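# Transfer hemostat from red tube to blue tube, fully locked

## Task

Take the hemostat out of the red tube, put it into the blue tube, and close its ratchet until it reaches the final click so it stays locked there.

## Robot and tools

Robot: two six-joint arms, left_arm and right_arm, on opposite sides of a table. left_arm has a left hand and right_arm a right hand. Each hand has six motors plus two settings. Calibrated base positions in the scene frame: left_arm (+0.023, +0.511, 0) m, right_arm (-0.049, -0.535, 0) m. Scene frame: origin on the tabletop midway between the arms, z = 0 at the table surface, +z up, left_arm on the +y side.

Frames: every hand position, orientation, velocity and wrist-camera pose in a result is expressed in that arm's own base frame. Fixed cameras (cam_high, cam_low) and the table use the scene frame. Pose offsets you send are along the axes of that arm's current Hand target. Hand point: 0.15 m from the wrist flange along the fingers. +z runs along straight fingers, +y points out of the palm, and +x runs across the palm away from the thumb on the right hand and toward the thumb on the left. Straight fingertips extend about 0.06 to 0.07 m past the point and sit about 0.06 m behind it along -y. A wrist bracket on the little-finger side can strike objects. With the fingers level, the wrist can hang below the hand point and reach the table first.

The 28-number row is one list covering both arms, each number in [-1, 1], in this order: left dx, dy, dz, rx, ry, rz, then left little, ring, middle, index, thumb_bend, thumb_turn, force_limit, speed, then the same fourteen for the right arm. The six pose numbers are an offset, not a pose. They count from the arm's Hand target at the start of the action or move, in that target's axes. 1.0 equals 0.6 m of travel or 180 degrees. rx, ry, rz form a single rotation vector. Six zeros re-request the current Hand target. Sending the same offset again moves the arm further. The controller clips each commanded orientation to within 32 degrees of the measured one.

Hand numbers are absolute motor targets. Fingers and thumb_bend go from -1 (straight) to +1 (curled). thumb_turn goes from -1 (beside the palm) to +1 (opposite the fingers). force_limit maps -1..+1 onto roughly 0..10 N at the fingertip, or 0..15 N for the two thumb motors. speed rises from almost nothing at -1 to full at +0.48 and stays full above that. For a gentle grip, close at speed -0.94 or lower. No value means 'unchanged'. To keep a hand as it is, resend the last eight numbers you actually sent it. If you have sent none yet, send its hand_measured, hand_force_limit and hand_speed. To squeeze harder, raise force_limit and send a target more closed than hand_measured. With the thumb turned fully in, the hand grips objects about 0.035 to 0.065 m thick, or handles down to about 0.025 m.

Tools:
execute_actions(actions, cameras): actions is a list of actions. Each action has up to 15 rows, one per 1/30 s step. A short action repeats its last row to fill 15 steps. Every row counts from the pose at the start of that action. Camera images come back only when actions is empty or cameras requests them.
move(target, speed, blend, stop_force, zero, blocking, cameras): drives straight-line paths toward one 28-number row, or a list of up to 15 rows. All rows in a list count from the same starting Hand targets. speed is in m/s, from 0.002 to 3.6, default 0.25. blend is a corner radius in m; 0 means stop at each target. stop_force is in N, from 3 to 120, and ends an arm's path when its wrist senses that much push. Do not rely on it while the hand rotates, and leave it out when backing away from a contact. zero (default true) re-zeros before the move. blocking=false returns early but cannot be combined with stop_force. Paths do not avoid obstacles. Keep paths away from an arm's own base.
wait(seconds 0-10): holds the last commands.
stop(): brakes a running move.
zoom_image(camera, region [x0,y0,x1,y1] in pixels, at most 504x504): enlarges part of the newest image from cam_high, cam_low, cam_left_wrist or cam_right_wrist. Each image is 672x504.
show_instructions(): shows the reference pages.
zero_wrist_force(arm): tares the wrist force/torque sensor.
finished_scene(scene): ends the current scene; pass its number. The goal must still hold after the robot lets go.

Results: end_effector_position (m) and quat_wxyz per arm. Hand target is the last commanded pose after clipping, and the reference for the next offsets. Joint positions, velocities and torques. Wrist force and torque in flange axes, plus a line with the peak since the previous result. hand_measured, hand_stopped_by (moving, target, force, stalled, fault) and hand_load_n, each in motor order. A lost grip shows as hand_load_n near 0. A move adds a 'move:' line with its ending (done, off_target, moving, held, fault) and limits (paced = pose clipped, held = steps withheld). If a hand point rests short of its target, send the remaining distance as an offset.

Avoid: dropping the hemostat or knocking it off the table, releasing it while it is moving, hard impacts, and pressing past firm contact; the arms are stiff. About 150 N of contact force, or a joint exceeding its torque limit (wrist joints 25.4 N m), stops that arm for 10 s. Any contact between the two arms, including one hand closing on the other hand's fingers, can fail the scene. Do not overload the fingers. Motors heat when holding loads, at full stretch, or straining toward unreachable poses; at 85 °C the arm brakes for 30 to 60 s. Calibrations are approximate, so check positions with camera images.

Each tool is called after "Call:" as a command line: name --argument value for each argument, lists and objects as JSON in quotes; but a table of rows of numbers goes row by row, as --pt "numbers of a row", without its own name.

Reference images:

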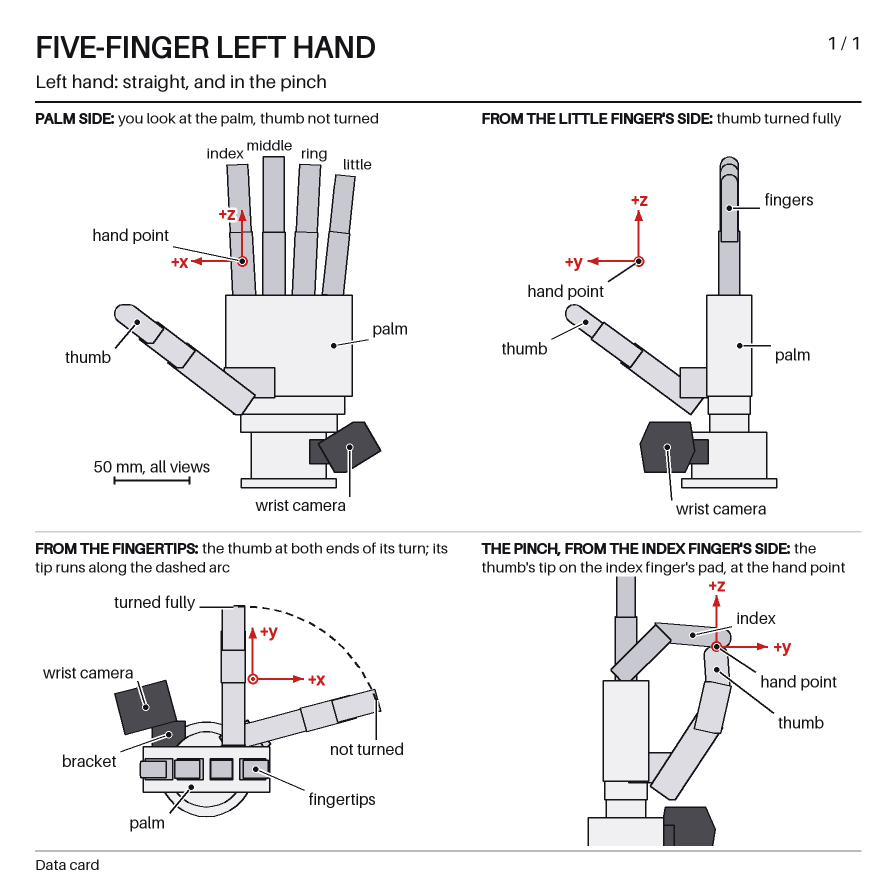

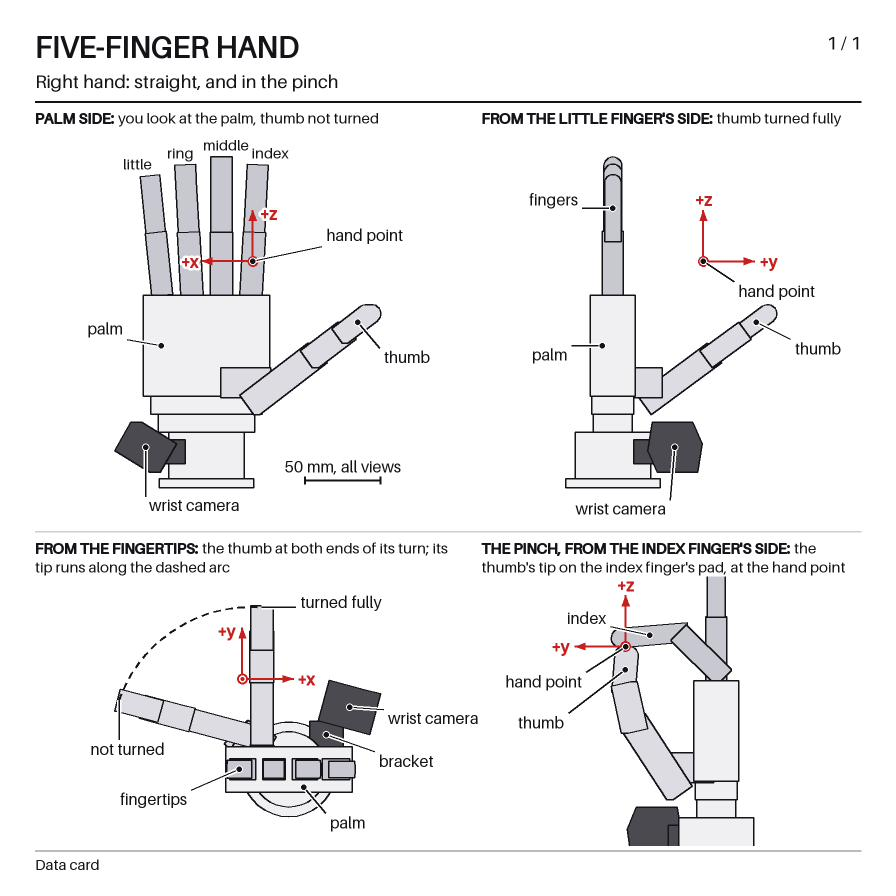

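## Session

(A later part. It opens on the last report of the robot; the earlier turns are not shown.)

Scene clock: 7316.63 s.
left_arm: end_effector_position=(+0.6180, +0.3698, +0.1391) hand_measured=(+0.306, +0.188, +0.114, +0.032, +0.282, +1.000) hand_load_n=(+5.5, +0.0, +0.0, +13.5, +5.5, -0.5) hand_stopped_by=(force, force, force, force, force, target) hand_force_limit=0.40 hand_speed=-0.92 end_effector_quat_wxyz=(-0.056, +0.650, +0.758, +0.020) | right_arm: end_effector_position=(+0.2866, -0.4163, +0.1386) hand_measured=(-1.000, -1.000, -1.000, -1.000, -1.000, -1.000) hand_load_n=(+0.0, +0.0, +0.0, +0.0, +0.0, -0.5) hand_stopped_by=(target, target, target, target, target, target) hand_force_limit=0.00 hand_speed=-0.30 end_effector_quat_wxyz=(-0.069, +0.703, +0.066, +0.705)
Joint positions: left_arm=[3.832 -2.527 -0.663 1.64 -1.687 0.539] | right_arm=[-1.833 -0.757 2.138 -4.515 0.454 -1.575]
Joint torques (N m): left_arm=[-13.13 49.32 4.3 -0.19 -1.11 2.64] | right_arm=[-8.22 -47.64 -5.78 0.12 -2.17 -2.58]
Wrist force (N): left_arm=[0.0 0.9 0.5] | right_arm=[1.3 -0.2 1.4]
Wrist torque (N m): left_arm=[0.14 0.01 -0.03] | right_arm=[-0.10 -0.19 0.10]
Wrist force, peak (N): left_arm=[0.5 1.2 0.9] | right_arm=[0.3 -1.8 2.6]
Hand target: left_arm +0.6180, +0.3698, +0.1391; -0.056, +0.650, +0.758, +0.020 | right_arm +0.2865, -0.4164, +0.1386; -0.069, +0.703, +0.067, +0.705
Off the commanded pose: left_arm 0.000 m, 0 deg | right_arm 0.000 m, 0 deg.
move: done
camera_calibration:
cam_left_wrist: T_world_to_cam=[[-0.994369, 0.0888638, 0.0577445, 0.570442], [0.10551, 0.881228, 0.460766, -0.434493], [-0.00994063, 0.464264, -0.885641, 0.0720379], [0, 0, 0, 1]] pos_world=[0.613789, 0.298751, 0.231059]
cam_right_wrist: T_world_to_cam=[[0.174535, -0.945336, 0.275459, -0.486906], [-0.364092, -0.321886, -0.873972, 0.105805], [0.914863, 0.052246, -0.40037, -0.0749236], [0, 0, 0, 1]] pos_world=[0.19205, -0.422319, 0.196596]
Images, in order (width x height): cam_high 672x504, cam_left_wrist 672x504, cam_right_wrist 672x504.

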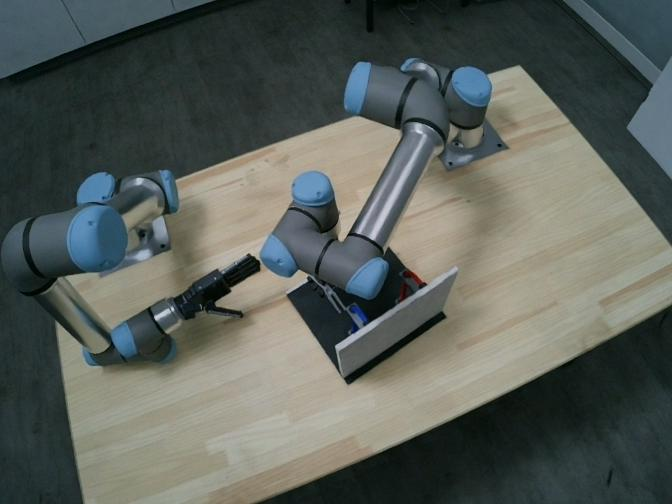

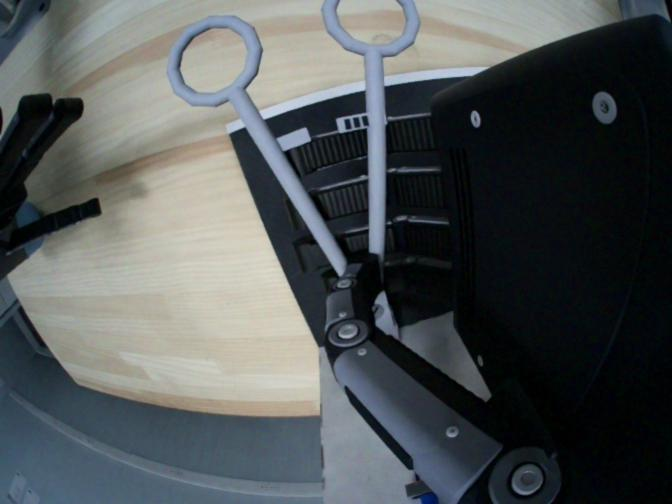

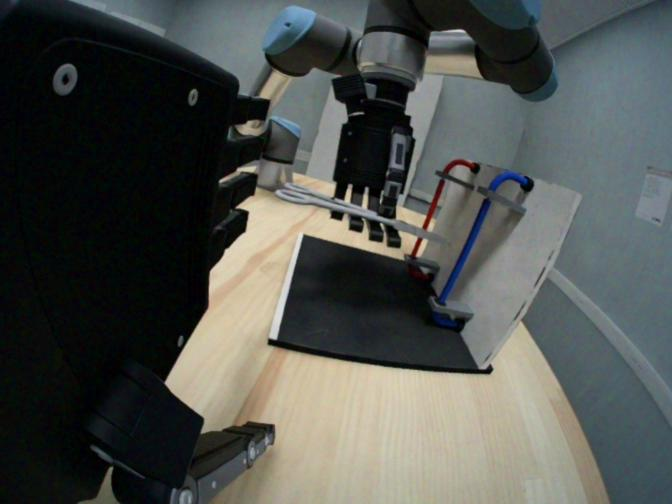

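Call:
execute_actions --actions '[]' --cameras '["all"]'

Scene clock: 7374.93 s.
left_arm: end_effector_position=(+0.6180, +0.3698, +0.1391) hand_measured=(+0.306, +0.188, +0.114, +0.032, +0.282, +1.000) hand_load_n=(+5.5, +0.0, +0.0, +13.5, +5.5, +0.0) hand_stopped_by=(force, force, force, force, force, target) hand_force_limit=0.40 hand_speed=-0.92 end_effector_quat_wxyz=(-0.056, +0.650, +0.758, +0.020) | right_arm: end_effector_position=(+0.2865, -0.4164, +0.1386) hand_measured=(-1.000, -1.000, -1.000, -1.000, -1.000, -1.000) hand_load_n=(+0.0, +0.0, +0.0, +0.0, +0.0, +0.0) hand_stopped_by=(target, target, target, target, target, target) hand_force_limit=0.00 hand_speed=-0.30 end_effector_quat_wxyz=(-0.069, +0.703, +0.067, +0.705)
Joint positions: left_arm=[3.832 -2.527 -0.663 1.64 -1.687 0.539] | right_arm=[-1.833 -0.757 2.138 -4.515 0.454 -1.575]
Joint velocities: within noise
Joint torques (N m): left_arm=[-13.41 49.04 4.59 -0.2 -1.11 2.56] | right_arm=[-11.86 -47.53 -11.77 -1.67 -1.82 -2.74]
Motor temperatures (°C): left_arm=[24 37 29 33 30 33] | right_arm=[24 28 28 31 34 29]
Wrist force (N): left_arm=[0.3 0.9 0.4] | right_arm=[1.3 -0.1 1.4]
Wrist torque (N m): left_arm=[0.15 -0.04 -0.01] | right_arm=[-0.07 -0.20 0.11]
Wrist force, peak (N): left_arm=[0.3 1.2 0.8] | right_arm=[1.3 -0.3 1.6]
Hand target: left_arm +0.6180, +0.3698, +0.1391; -0.056, +0.650, +0.758, +0.020 | right_arm +0.2865, -0.4164, +0.1386; -0.069, +0.703, +0.067, +0.705
Off the commanded pose: left_arm 0.000 m, 0 deg | right_arm 0.000 m, 0 deg.
camera_calibration:
cam_left_wrist: T_world_to_cam=[[-0.994369, 0.0888638, 0.0577445, 0.570442], [0.10551, 0.881228, 0.460766, -0.434493], [-0.00994063, 0.464264, -0.885641, 0.0720379], [0, 0, 0, 1]] pos_world=[0.613789, 0.298751, 0.231059]
cam_right_wrist: T_world_to_cam=[[0.174443, -0.945222, 0.275909, -0.48693], [-0.364189, -0.32227, -0.87379, 0.105626], [0.914842, 0.0519432, -0.400457, -0.0750293], [0, 0, 0, 1]] pos_world=[0.192049, -0.42232, 0.196597]

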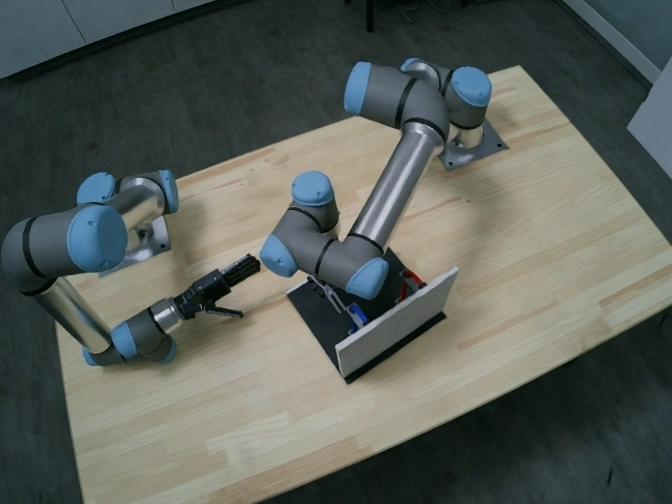

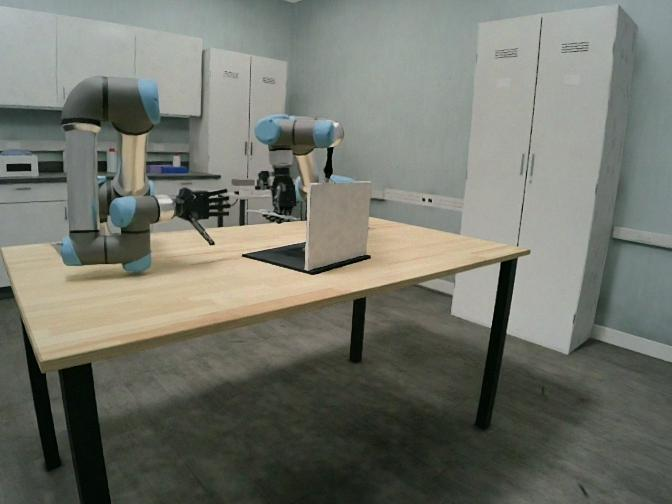

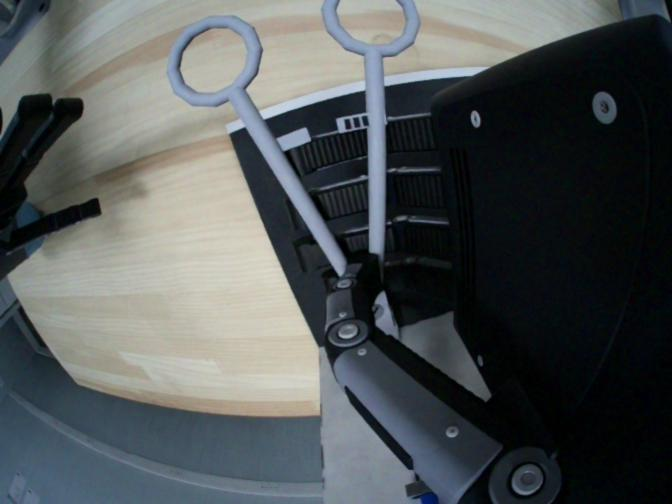

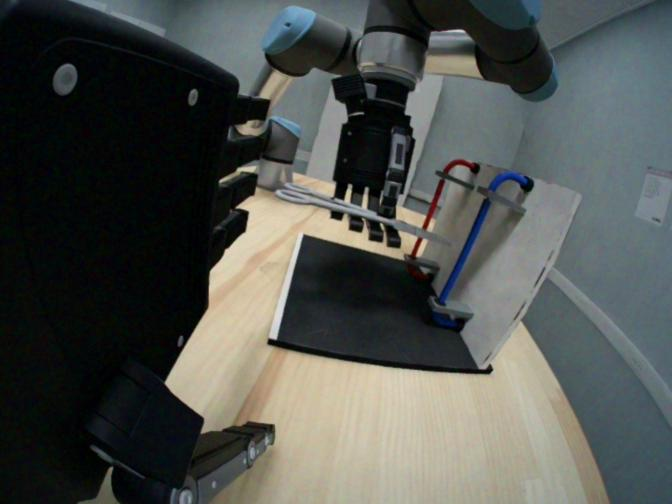

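Call:
zoom_image --camera "cam_right_wrist" --region '[380, 170, 530, 310]'

Call:
zoom_image --camera "cam_left_wrist" --region '[270, 240, 520, 440]'

Scaled by 3.360 from the camera's 672x504 image, which has a finer 960x720 frame.

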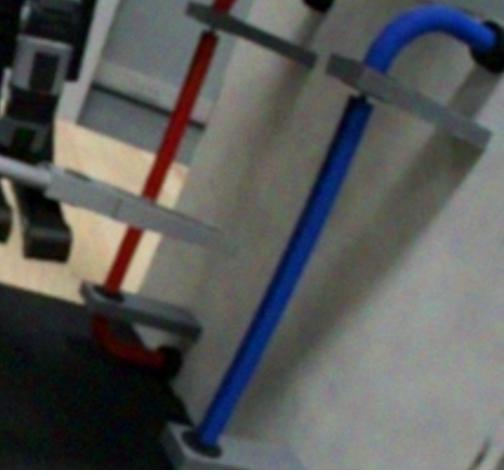

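Scaled by 2.016 from the camera's 672x504 image, which has a finer 960x720 frame.

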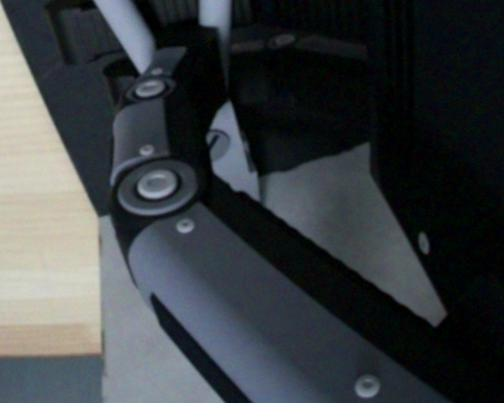

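Call:
move --target '[0.02497,-0.00118,0,0,0,0,0.5,0.5,0.55,0.55,0.34,1,0.4,-0.92,0,0,0,0,0,0,-1,-1,-1,-1,-1,-1,0,-0.3]' --speed 0.02 --stop_force 5 --cameras '["cam_right_wrist","cam_left_wrist"]'

Call:
zoom_image --camera "cam_right_wrist" --region '[390, 190, 510, 310]'

Scene clock: 7405.10 s.
left_arm: end_effector_position=(+0.6151, +0.3844, +0.1408) hand_measured=(+0.306, +0.188, +0.114, +0.032, +0.282, +1.000) hand_load_n=(+5.0, +0.0, +0.5, +14.0, +5.5, +0.0) hand_stopped_by=(force, force, force, force, force, target) hand_force_limit=0.40 hand_speed=-0.92 end_effector_quat_wxyz=(-0.056, +0.650, +0.758, +0.020) | right_arm: end_effector_position=(+0.2865, -0.4164, +0.1386) hand_measured=(-1.000, -1.000, -1.000, -1.000, -1.000, -1.000) hand_load_n=(+0.0, +0.0, +0.0, +0.0, +0.0, +0.0) hand_stopped_by=(target, target, target, target, target, target) hand_force_limit=0.00 hand_speed=-0.30 end_effector_quat_wxyz=(-0.069, +0.703, +0.067, +0.705)
Joint positions: left_arm=[3.853 -2.544 -0.625 1.622 -1.687 0.559] | right_arm=[-1.833 -0.757 2.138 -4.515 0.454 -1.575]
Joint torques (N m): left_arm=[-12.93 62.16 4.34 -0.13 0.63 -2.75] | right_arm=[-11.35 -45.61 -9.48 -0.39 -0.96 -2.95]
Wrist force (N): left_arm=[0.4 1.0 0.6] | right_arm=[1.2 -0.1 1.3]
Wrist torque (N m): left_arm=[0.17 -0.07 -0.10] | right_arm=[-0.07 -0.17 0.10]
Wrist force, peak (N): left_arm=[0.2 1.1 0.8] | right_arm=[1.4 -0.3 1.6]
Hand target: left_arm +0.6151, +0.3844, +0.1408; -0.056, +0.650, +0.758, +0.020 | right_arm +0.2865, -0.4164, +0.1386; -0.069, +0.703, +0.067, +0.705
Off the commanded pose: left_arm 0.000 m, 0 deg | right_arm 0.000 m, 0 deg.
move: done
camera_calibration:
cam_left_wrist: T_world_to_cam=[[-0.994369, 0.0888638, 0.0577445, 0.566063], [0.10551, 0.881228, 0.460766, -0.447825], [-0.00994063, 0.464264, -0.885641, 0.0667354], [0, 0, 0, 1]] pos_world=[0.610789, 0.313351, 0.232759]
cam_right_wrist: T_world_to_cam=[[0.174443, -0.945222, 0.275909, -0.48693], [-0.364189, -0.32227, -0.87379, 0.105626], [0.914842, 0.0519432, -0.400457, -0.0750293], [0, 0, 0, 1]] pos_world=[0.192049, -0.42232, 0.196597]
Images, in order (width x height): cam_left_wrist 672x504, cam_right_wrist 672x504.

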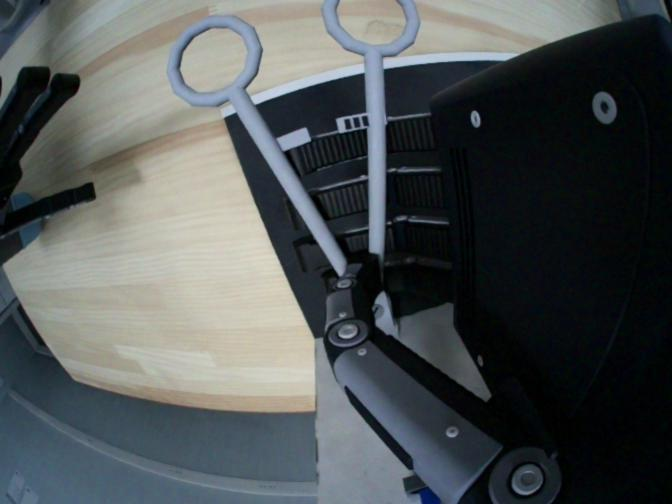

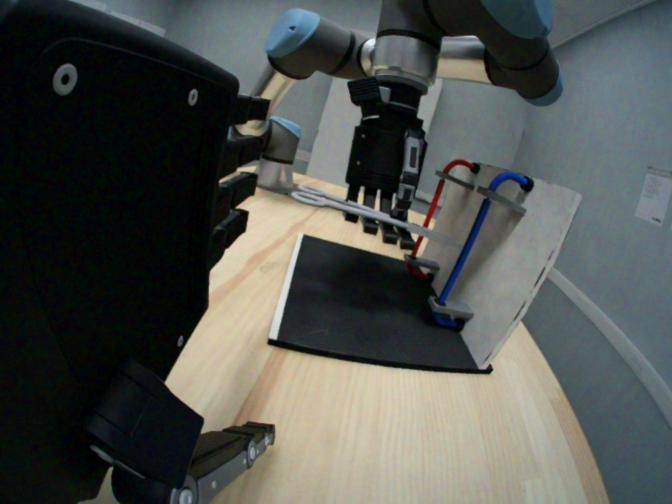

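Scaled by 4.200 from the camera's 672x504 image, which has a finer 960x720 frame.

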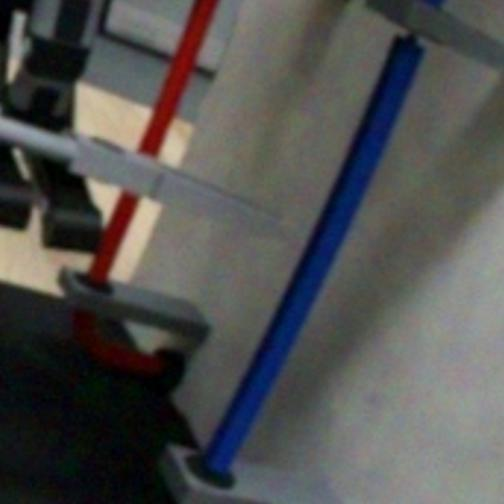

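Call:
move --target '[0.02497,-0.00118,0,0,0,0,0.5,0.5,0.55,0.55,0.34,1,0.4,-0.92,0,0,0,0,0,0,-1,-1,-1,-1,-1,-1,0,-0.3]' --speed 0.015 --stop_force 4 --cameras '["cam_right_wrist","cam_left_wrist"]'

Call:
zoom_image --camera "cam_right_wrist" --region '[400, 190, 510, 300]'

Scene clock: 7419.80 s.
left_arm: end_effector_position=(+0.6122, +0.3990, +0.1425) hand_measured=(+0.306, +0.188, +0.114, +0.032, +0.282, +1.000) hand_load_n=(+5.0, +0.0, +0.5, +13.5, +5.0, +0.0) hand_stopped_by=(force, force, force, force, force, target) hand_force_limit=0.40 hand_speed=-0.92 end_effector_quat_wxyz=(-0.056, +0.650, +0.758, +0.020) | right_arm: end_effector_position=(+0.2865, -0.4164, +0.1386) hand_measured=(-1.000, -1.000, -1.000, -1.000, -1.000, -1.000) hand_load_n=(+0.0, +0.0, +0.0, +0.0, +0.0, +0.0) hand_stopped_by=(target, target, target, target, target, target) hand_force_limit=0.00 hand_speed=-0.30 end_effector_quat_wxyz=(-0.069, +0.703, +0.067, +0.705)
Joint positions: left_arm=[3.873 -2.564 -0.583 1.602 -1.686 0.579] | right_arm=[-1.833 -0.757 2.138 -4.515 0.454 -1.575]
Joint torques (N m): left_arm=[-13.3 62.5 4.27 -0.13 0.78 -2.82] | right_arm=[-11.37 -42.94 -3.78 2.01 -0.74 -2.81]
Wrist force (N): left_arm=[0.4 0.9 0.4] | right_arm=[1.3 -0.1 1.5]
Wrist torque (N m): left_arm=[0.16 -0.07 -0.10] | right_arm=[-0.08 -0.19 0.11]
Wrist force, peak (N): left_arm=[0.4 1.2 1.0] | right_arm=[1.2 0.0 1.8]
Hand target: left_arm +0.6122, +0.3990, +0.1425; -0.056, +0.650, +0.758, +0.020 | right_arm +0.2865, -0.4164, +0.1386; -0.069, +0.703, +0.067, +0.705
Off the commanded pose: left_arm 0.000 m, 0 deg | right_arm 0.000 m, 0 deg.
move: done
camera_calibration:
cam_left_wrist: T_world_to_cam=[[-0.994369, 0.0888638, 0.0577445, 0.561784], [0.10551, 0.881228, 0.460766, -0.461169], [-0.00994063, 0.464264, -0.885641, 0.0614339], [0, 0, 0, 1]] pos_world=[0.607889, 0.327951, 0.234459]
cam_right_wrist: T_world_to_cam=[[0.174443, -0.945222, 0.275909, -0.48693], [-0.364189, -0.32227, -0.87379, 0.105626], [0.914842, 0.0519432, -0.400457, -0.0750293], [0, 0, 0, 1]] pos_world=[0.192049, -0.42232, 0.196597]
Images, in order (width x height): cam_left_wrist 672x504, cam_right_wrist 672x504.

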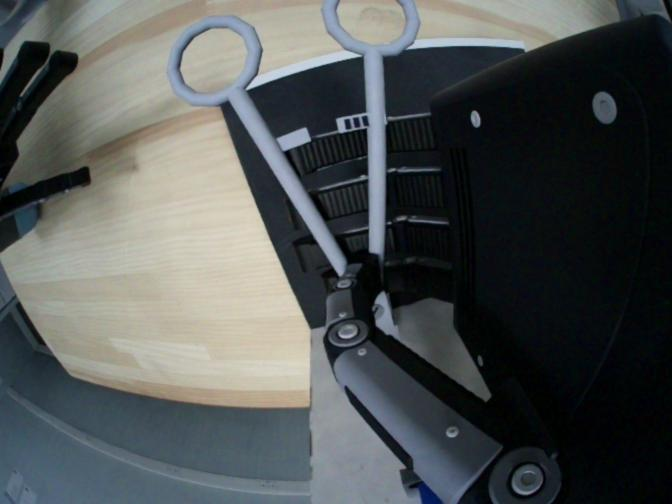

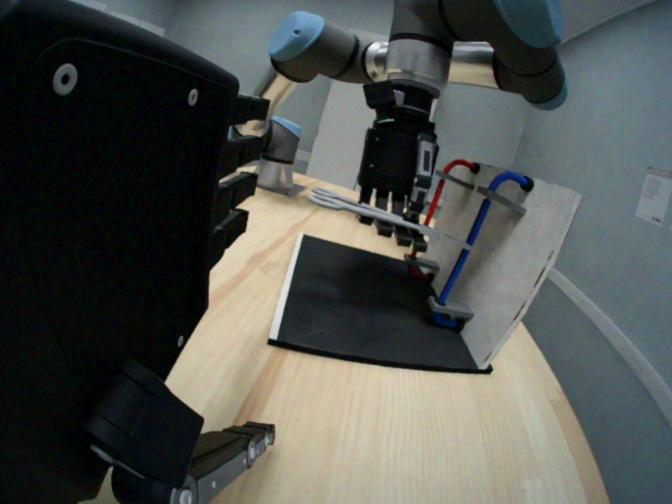

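Scaled by 4.582 from the camera's 672x504 image, which has a finer 960x720 frame.

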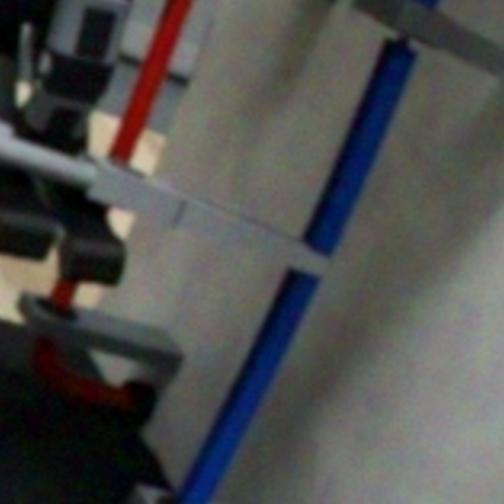

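Call:
move --target '[0.02497,-0.00118,0,0,0,0,0.5,0.5,0.55,0.55,0.34,1,0.4,-0.92,0,0,0,0,0,0,-1,-1,-1,-1,-1,-1,0,-0.3]' --speed 0.01 --stop_force 6 --cameras '["cam_right_wrist","cam_left_wrist"]'

Call:
zoom_image --camera "cam_right_wrist" --region '[400, 190, 510, 300]'

Scene clock: 7432.27 s.
left_arm: end_effector_position=(+0.6116, +0.4019, +0.1428) hand_measured=(+0.306, +0.188, +0.114, +0.032, +0.282, +1.000) hand_load_n=(+5.5, +0.0, +0.5, +13.5, +5.5, -1.5) hand_stopped_by=(force, force, force, force, force, target) hand_force_limit=0.40 hand_speed=-0.92 end_effector_quat_wxyz=(-0.056, +0.650, +0.758, +0.020) | right_arm: end_effector_position=(+0.2865, -0.4164, +0.1386) hand_measured=(-1.000, -1.000, -1.000, -1.000, -1.000, -1.000) hand_load_n=(+0.0, +0.0, +0.0, +0.0, +0.0, +0.0) hand_stopped_by=(target, target, target, target, target, target) hand_force_limit=0.00 hand_speed=-0.30 end_effector_quat_wxyz=(-0.069, +0.703, +0.067, +0.705)
Joint positions: left_arm=[3.876 -2.568 -0.574 1.597 -1.686 0.583] | right_arm=[-1.833 -0.757 2.138 -4.515 0.454 -1.575]
Joint torques (N m): left_arm=[-12.08 61.91 4.59 -0.35 -1.81 -2.72] | right_arm=[-10.49 -39.69 2.36 2.25 -0.48 -2.71]
Wrist force (N): left_arm=[-1.5 1.7 -0.1] | right_arm=[1.3 0.1 1.5]
Wrist torque (N m): left_arm=[0.19 -0.06 -0.07] | right_arm=[-0.05 -0.20 0.11]
Wrist force, peak (N): left_arm=[-9.9 1.8 -0.8] | right_arm=[1.5 0.1 1.7]
Hand target: left_arm +0.6116, +0.4019, +0.1428; -0.056, +0.650, +0.758, +0.020 (not the last commanded pose) | right_arm +0.2865, -0.4164, +0.1386; -0.069, +0.703, +0.067, +0.705
Off the commanded pose: left_arm 0.012 m, 0 deg | right_arm 0.000 m, 0 deg.
move: contact (left_arm)
camera_calibration:
cam_left_wrist: T_world_to_cam=[[-0.994358, 0.0889513, 0.0577905, 0.560866], [0.105609, 0.881218, 0.460761, -0.463855], [-0.00994078, 0.464265, -0.885641, 0.0603472], [0, 0, 0, 1]] pos_world=[0.607289, 0.330851, 0.23476]
cam_right_wrist: T_world_to_cam=[[0.174443, -0.945222, 0.275909, -0.48693], [-0.364189, -0.32227, -0.87379, 0.105626], [0.914842, 0.0519432, -0.400457, -0.0750293], [0, 0, 0, 1]] pos_world=[0.192049, -0.42232, 0.196597]
Images, in order (width x height): cam_left_wrist 672x504, cam_right_wrist 672x504.

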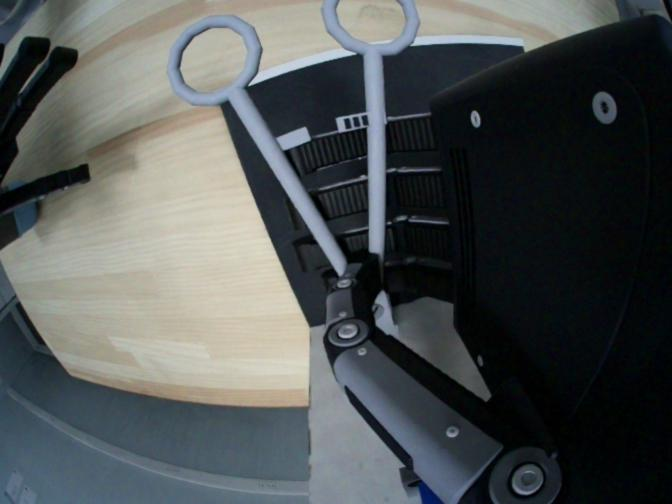

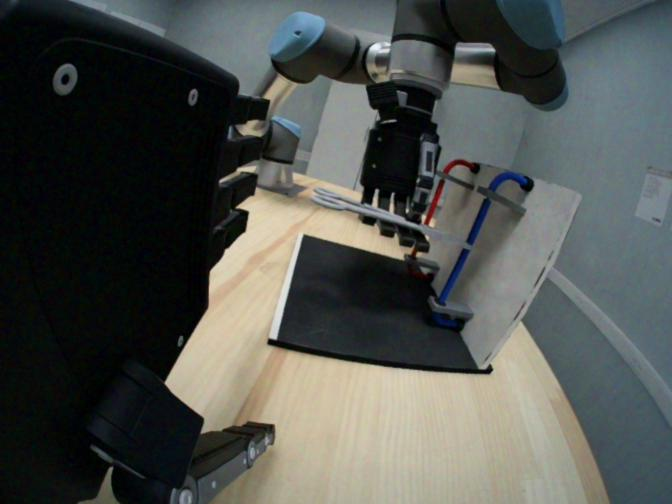

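Scaled by 4.582 from the camera's 672x504 image, which has a finer 960x720 frame.

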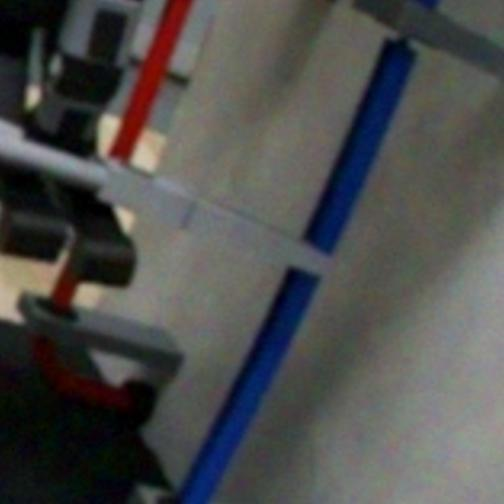

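Call:
move --target '[-0.002,0.0001,0,0,0,0,0.5,0.5,0.55,0.55,0.34,1,0.4,-0.92,0,0,0,0,0,0,-1,-1,-1,-1,-1,-1,0,-0.3]' --speed 0.01

Call:
zero_wrist_force --arm "left_arm"

Call:
move --target '[0.0005,0.01,0,0,0,0,0.5,0.5,0.55,0.55,0.34,1,0.4,-0.92,0,0,0,0,0,0,-1,-1,-1,-1,-1,-1,0,-0.3]' --speed 0.004 --stop_force 3

Scene clock: 7545.33 s.
left_arm: end_effector_position=(+0.6118, +0.4007, +0.1427) hand_measured=(+0.306, +0.188, +0.114, +0.032, +0.282, +1.000) hand_load_n=(+5.0, +0.0, +0.0, +14.5, +5.5, -1.0) hand_stopped_by=(force, force, force, force, force, target) hand_force_limit=0.40 hand_speed=-0.92 end_effector_quat_wxyz=(-0.056, +0.650, +0.758, +0.020) | right_arm: end_effector_position=(+0.2865, -0.4164, +0.1386) hand_measured=(-1.000, -1.000, -1.000, -1.000, -1.000, -1.000) hand_load_n=(+0.0, +0.0, +0.0, +0.0, +0.0, +0.0) hand_stopped_by=(target, target, target, target, target, target) hand_force_limit=0.00 hand_speed=-0.30 end_effector_quat_wxyz=(-0.069, +0.703, +0.067, +0.705)
Joint positions: left_arm=[3.875 -2.566 -0.578 1.599 -1.686 0.582] | right_arm=[-1.833 -0.757 2.138 -4.515 0.454 -1.575]
Joint torques (N m): left_arm=[-11.03 60.35 7.6 -0.39 -1.96 -2.41] | right_arm=[-10.7 -36.38 0.3 2.21 0.09 -2.77]
Wrist force (N): left_arm=[0.2 1.1 0.9] | right_arm=[1.3 -0.2 1.5]
Wrist torque (N m): left_arm=[0.16 -0.02 -0.02] | right_arm=[-0.10 -0.19 0.11]
Wrist force, peak (N): left_arm=[-1.8 2.0 -0.1] | right_arm=[1.5 -0.1 1.6]
Hand target: left_arm +0.6118, +0.4007, +0.1427; -0.056, +0.650, +0.758, +0.020 | right_arm +0.2865, -0.4164, +0.1386; -0.069, +0.703, +0.067, +0.705
Off the commanded pose: left_arm 0.000 m, 0 deg | right_arm 0.000 m, 0 deg.
move: done

Wrist force sensor zeroed.

Scene clock: 7546.30 s.
left_arm: end_effector_position=(+0.6127, +0.4008, +0.1427) hand_measured=(+0.306, +0.188, +0.114, +0.032, +0.282, +1.000) hand_load_n=(+5.0, +0.0, +0.0, +14.5, +4.5, -1.0) hand_stopped_by=(force, force, force, force, force, target) hand_force_limit=0.40 hand_speed=-0.92 end_effector_quat_wxyz=(-0.056, +0.650, +0.758, +0.020) | right_arm: end_effector_position=(+0.2865, -0.4164, +0.1386) hand_measured=(-1.000, -1.000, -1.000, -1.000, -1.000, -1.000) hand_load_n=(+0.0, +0.0, +0.0, +0.0, +0.0, +0.0) hand_stopped_by=(target, target, target, target, target, target) hand_force_limit=0.00 hand_speed=-0.30 end_effector_quat_wxyz=(-0.069, +0.703, +0.067, +0.705)
Joint positions: left_arm=[3.874 -2.57 -0.571 1.596 -1.686 0.581] | right_arm=[-1.833 -0.757 2.138 -4.515 0.454 -1.575]
Joint torques (N m): left_arm=[8.55 62.31 4.46 0.32 -0.97 2.7] | right_arm=[-10.66 -35.92 1.35 1.95 0.05 -2.58]
Wrist force (N, zeroed by zero_wrist_force on left_arm): left_arm=[0.5 -2.6 -0.5] | right_arm=[1.3 -0.1 1.4]
Wrist torque (N m, zeroed by zero_wrist_force on left_arm): left_arm=[0.01 0.02 -0.15] | right_arm=[-0.08 -0.20 0.11]
Wrist force, peak (N, zeroed by zero_wrist_force on left_arm): left_arm=[-0.3 -3.9 -0.4] | right_arm=[1.3 0.0 1.6]
Hand target: left_arm +0.6127, +0.4009, +0.1427; -0.056, +0.650, +0.758, +0.020 (not the last commanded pose) | right_arm +0.2865, -0.4164, +0.1386; -0.069, +0.703, +0.067, +0.705
Off the commanded pose: left_arm 0.005 m, 0 deg | right_arm 0.000 m, 0 deg.
move: contact (left_arm)

Call:
move --target '[-0.0007,-0.0017,0,0,0,0,0.5,0.5,0.55,0.55,0.34,1,0.4,-0.92,0,0,0,0,0,0,-1,-1,-1,-1,-1,-1,0,-0.3]' --speed 0.01

Call:
zero_wrist_force --arm "left_arm"

Call:
move --target '[-0.0005,-0.01,0,0,0,0,0.5,0.5,0.55,0.55,0.34,1,0.4,-0.92,0,0,0,0,0,0,-1,-1,-1,-1,-1,-1,0,-0.3]' --speed 0.004 --stop_force 3

Scene clock: 7556.83 s.
left_arm: end_effector_position=(+0.6117, +0.4003, +0.1427) hand_measured=(+0.306, +0.188, +0.114, +0.032, +0.282, +1.000) hand_load_n=(+5.0, +0.0, +0.0, +14.5, +5.0, -1.0) hand_stopped_by=(force, force, force, force, force, target) hand_force_limit=0.40 hand_speed=-0.92 end_effector_quat_wxyz=(-0.056, +0.650, +0.758, +0.020) | right_arm: end_effector_position=(+0.2865, -0.4164, +0.1386) hand_measured=(-1.000, -1.000, -1.000, -1.000, -1.000, -1.000) hand_load_n=(+0.0, +0.0, +0.0, +0.0, +0.0, +0.0) hand_stopped_by=(target, target, target, target, target, target) hand_force_limit=0.00 hand_speed=-0.30 end_effector_quat_wxyz=(-0.069, +0.703, +0.067, +0.705)
Joint positions: left_arm=[3.874 -2.565 -0.58 1.6 -1.686 0.581] | right_arm=[-1.833 -0.757 2.138 -4.515 0.454 -1.575]
Joint torques (N m): left_arm=[12.11 55.58 13.57 -0.83 0.72 2.73] | right_arm=[-11.05 -32.64 0.82 2.12 0.12 -2.53]
Wrist force (N, zeroed by zero_wrist_force on left_arm): left_arm=[0.1 -0.2 -0.5] | right_arm=[1.2 -0.1 1.2]
Wrist torque (N m, zeroed by zero_wrist_force on left_arm): left_arm=[0.00 -0.04 -0.02] | right_arm=[-0.06 -0.17 0.10]
Wrist force, peak (N, zeroed by zero_wrist_force on left_arm): left_arm=[0.8 -2.9 -0.4] | right_arm=[1.4 -0.2 1.7]
Hand target: left_arm +0.6118, +0.4003, +0.1427; -0.056, +0.650, +0.758, +0.020 | right_arm +0.2865, -0.4164, +0.1386; -0.069, +0.703, +0.067, +0.705
Off the commanded pose: left_arm 0.000 m, 0 deg | right_arm 0.000 m, 0 deg.
move: done

Wrist force sensor zeroed.

Scene clock: 7558.07 s.
left_arm: end_effector_position=(+0.6099, +0.4000, +0.1427) hand_measured=(+0.306, +0.188, +0.114, +0.032, +0.282, +1.000) hand_load_n=(+5.0, +0.0, +0.5, +14.0, +6.5, -1.0) hand_stopped_by=(force, force, force, force, force, target) hand_force_limit=0.40 hand_speed=-0.92 end_effector_quat_wxyz=(-0.056, +0.650, +0.758, +0.020) | right_arm: end_effector_position=(+0.2865, -0.4164, +0.1386) hand_measured=(-1.000, -1.000, -1.000, -1.000, -1.000, -1.000) hand_load_n=(+0.0, +0.0, +0.0, +0.0, +0.0, +0.0) hand_stopped_by=(target, target, target, target, target, target) hand_force_limit=0.00 hand_speed=-0.30 end_effector_quat_wxyz=(-0.069, +0.703, +0.067, +0.705)
Joint positions: left_arm=[3.876 -2.557 -0.594 1.607 -1.686 0.583] | right_arm=[-1.833 -0.757 2.138 -4.515 0.454 -1.575]
Joint torques (N m): left_arm=[-9.63 47.46 29.75 -4.62 0.49 -2.86] | right_arm=[-11.45 -32.8 1.33 2.01 0.32 -2.49]
Wrist force (N, zeroed by zero_wrist_force on left_arm): left_arm=[-0.7 3.3 0.5] | right_arm=[1.2 -0.1 1.6]
Wrist torque (N m, zeroed by zero_wrist_force on left_arm): left_arm=[0.03 -0.02 0.08] | right_arm=[-0.08 -0.19 0.11]
Wrist force, peak (N, zeroed by zero_wrist_force on left_arm): left_arm=[0.1 4.1 0.3] | right_arm=[1.4 -0.3 1.5]
Hand target: left_arm +0.6099, +0.3999, +0.1427; -0.056, +0.650, +0.758, +0.020 (not the last commanded pose) | right_arm +0.2865, -0.4164, +0.1386; -0.069, +0.703, +0.067, +0.705
Off the commanded pose: left_arm 0.004 m, 0 deg | right_arm 0.000 m, 0 deg.
move: contact (left_arm)

Call:
execute_actions --actions '[]' --cameras '["all"]'

Call:
zoom_image --camera "cam_low" --region '[220, 90, 400, 290]'

Call:
zoom_image --camera "cam_high" --region '[250, 160, 470, 390]'

Call:
zoom_image --camera "cam_right_wrist" --region '[330, 100, 550, 310]'

Scene clock: 7588.67 s.
left_arm: end_effector_position=(+0.6099, +0.3999, +0.1427) hand_measured=(+0.306, +0.188, +0.114, +0.032, +0.282, +1.000) hand_load_n=(+5.0, +0.0, +0.0, +14.0, +6.0, -1.0) hand_stopped_by=(force, force, force, force, force, target) hand_force_limit=0.40 hand_speed=-0.92 end_effector_quat_wxyz=(-0.056, +0.650, +0.758, +0.020) | right_arm: end_effector_position=(+0.2865, -0.4164, +0.1386) hand_measured=(-1.000, -1.000, -1.000, -1.000, -1.000, -1.000) hand_load_n=(+0.0, +0.0, +0.0, +0.0, +0.0, +0.0) hand_stopped_by=(target, target, target, target, target, target) hand_force_limit=0.00 hand_speed=-0.30 end_effector_quat_wxyz=(-0.069, +0.703, +0.067, +0.705)
Joint positions: left_arm=[3.876 -2.557 -0.594 1.607 -1.686 0.583] | right_arm=[-1.833 -0.757 2.138 -4.515 0.454 -1.575]
Joint velocities: within noise
Joint torques (N m): left_arm=[-11.71 47.66 29.42 -4.41 -1.18 -3.01] | right_arm=[-11.5 -30.54 1.43 2.04 0.24 -2.59]
Motor temperatures (°C): left_arm=[24 37 29 33 30 33] | right_arm=[24 28 28 31 34 29]
Wrist force (N, zeroed by zero_wrist_force on left_arm): left_arm=[-0.3 3.2 0.8] | right_arm=[1.0 -0.1 1.4]
Wrist torque (N m, zeroed by zero_wrist_force on left_arm): left_arm=[0.01 -0.03 0.09] | right_arm=[-0.07 -0.15 0.09]
Wrist force, peak (N, zeroed by zero_wrist_force on left_arm): left_arm=[-0.7 3.5 0.7] | right_arm=[1.4 -0.2 1.5]
Hand target: left_arm +0.6099, +0.3999, +0.1427; -0.056, +0.650, +0.758, +0.020 (not the last commanded pose) | right_arm +0.2865, -0.4164, +0.1386; -0.069, +0.703, +0.067, +0.705
Off the commanded pose: left_arm 0.004 m, 0 deg | right_arm 0.000 m, 0 deg.
camera_calibration:
cam_left_wrist: T_world_to_cam=[[-0.994358, 0.0889513, 0.0577905, 0.559453], [0.105609, 0.881218, 0.460761, -0.461924], [-0.00994078, 0.464265, -0.885641, 0.0612598], [0, 0, 0, 1]] pos_world=[0.605689, 0.328851, 0.23476]
cam_right_wrist: T_world_to_cam=[[0.174443, -0.945222, 0.275909, -0.48693], [-0.364189, -0.32227, -0.87379, 0.105626], [0.914842, 0.0519432, -0.400457, -0.0750293], [0, 0, 0, 1]] pos_world=[0.192049, -0.42232, 0.196597]

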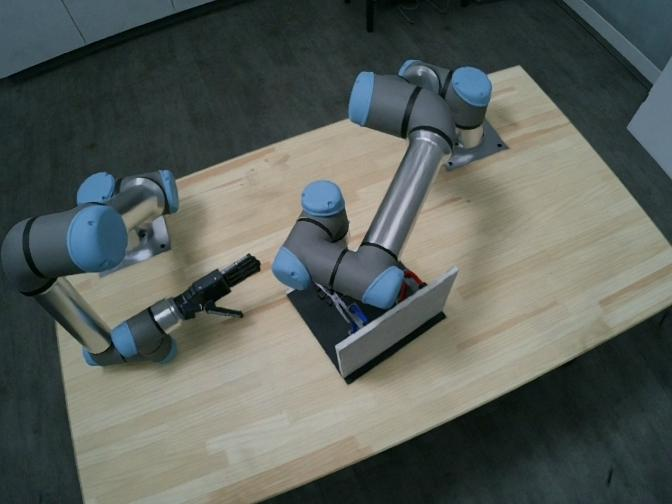

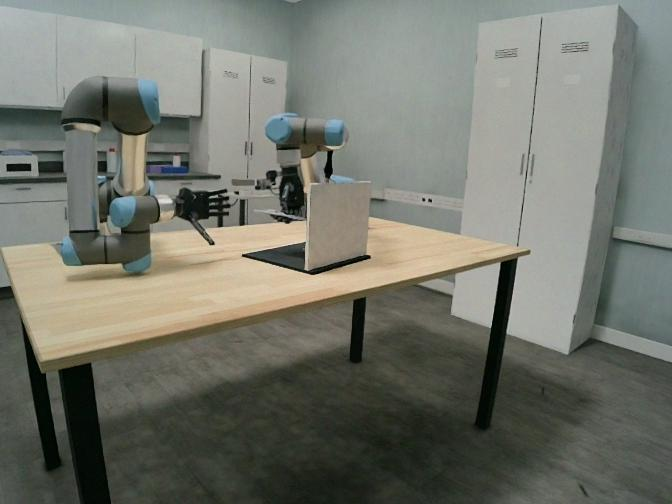

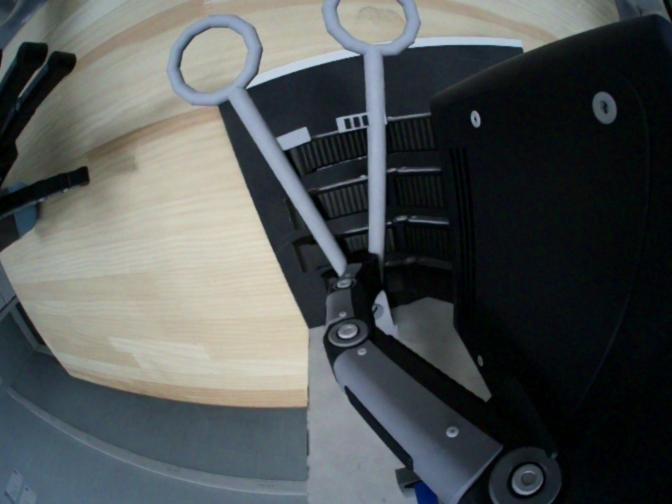

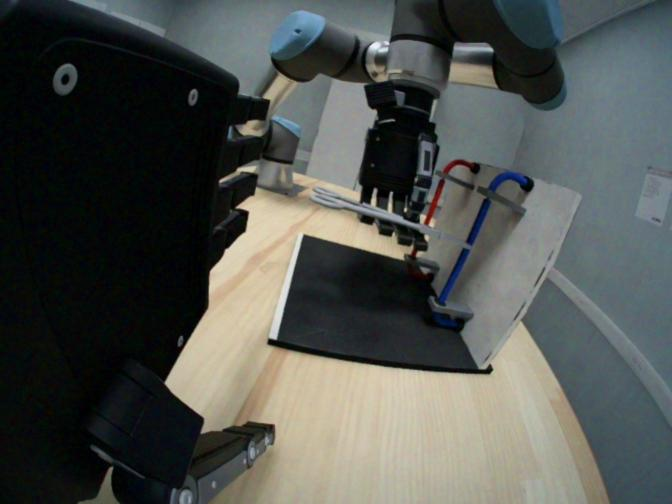

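Scaled by 2.520 from the camera's 672x504 image, which has a finer 960x720 frame.

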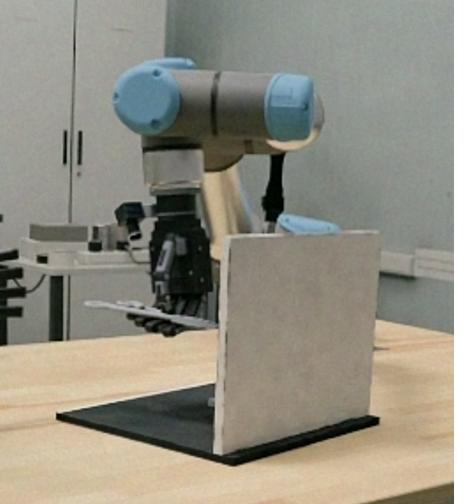

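Scaled by 2.191 from the camera's 672x504 image, which has a finer 960x720 frame.

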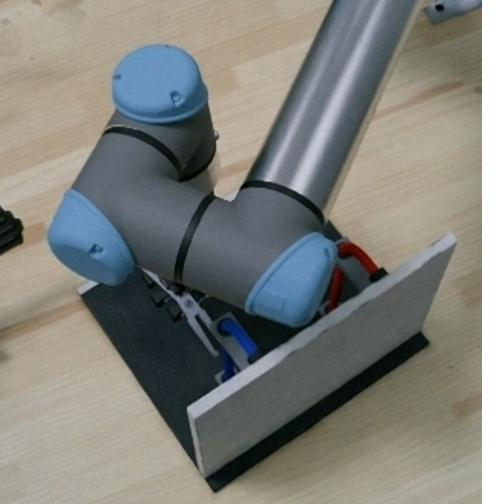

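Scaled by 2.291 from the camera's 672x504 image, which has a finer 960x720 frame.

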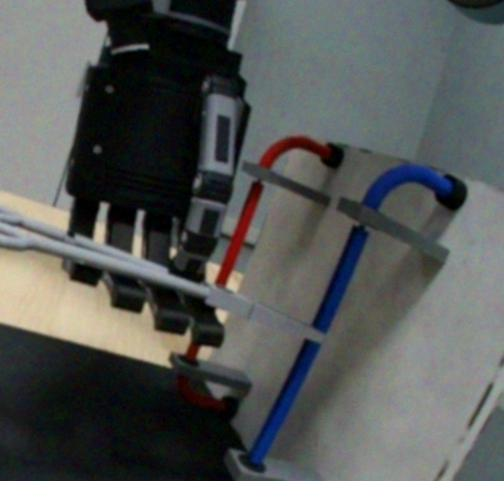

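Call:
zoom_image --camera "cam_high" --region '[310, 275, 390, 345]'

Scaled by 6.300 from the camera's 672x504 image, which has a finer 960x720 frame.

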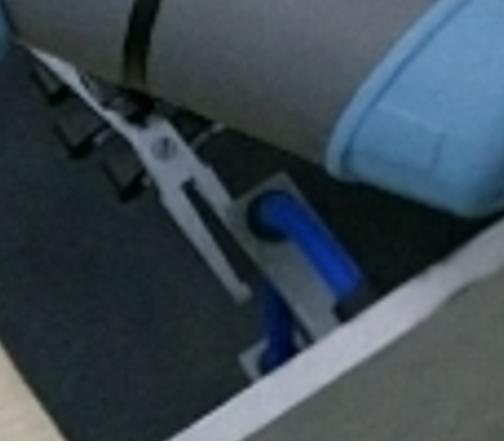

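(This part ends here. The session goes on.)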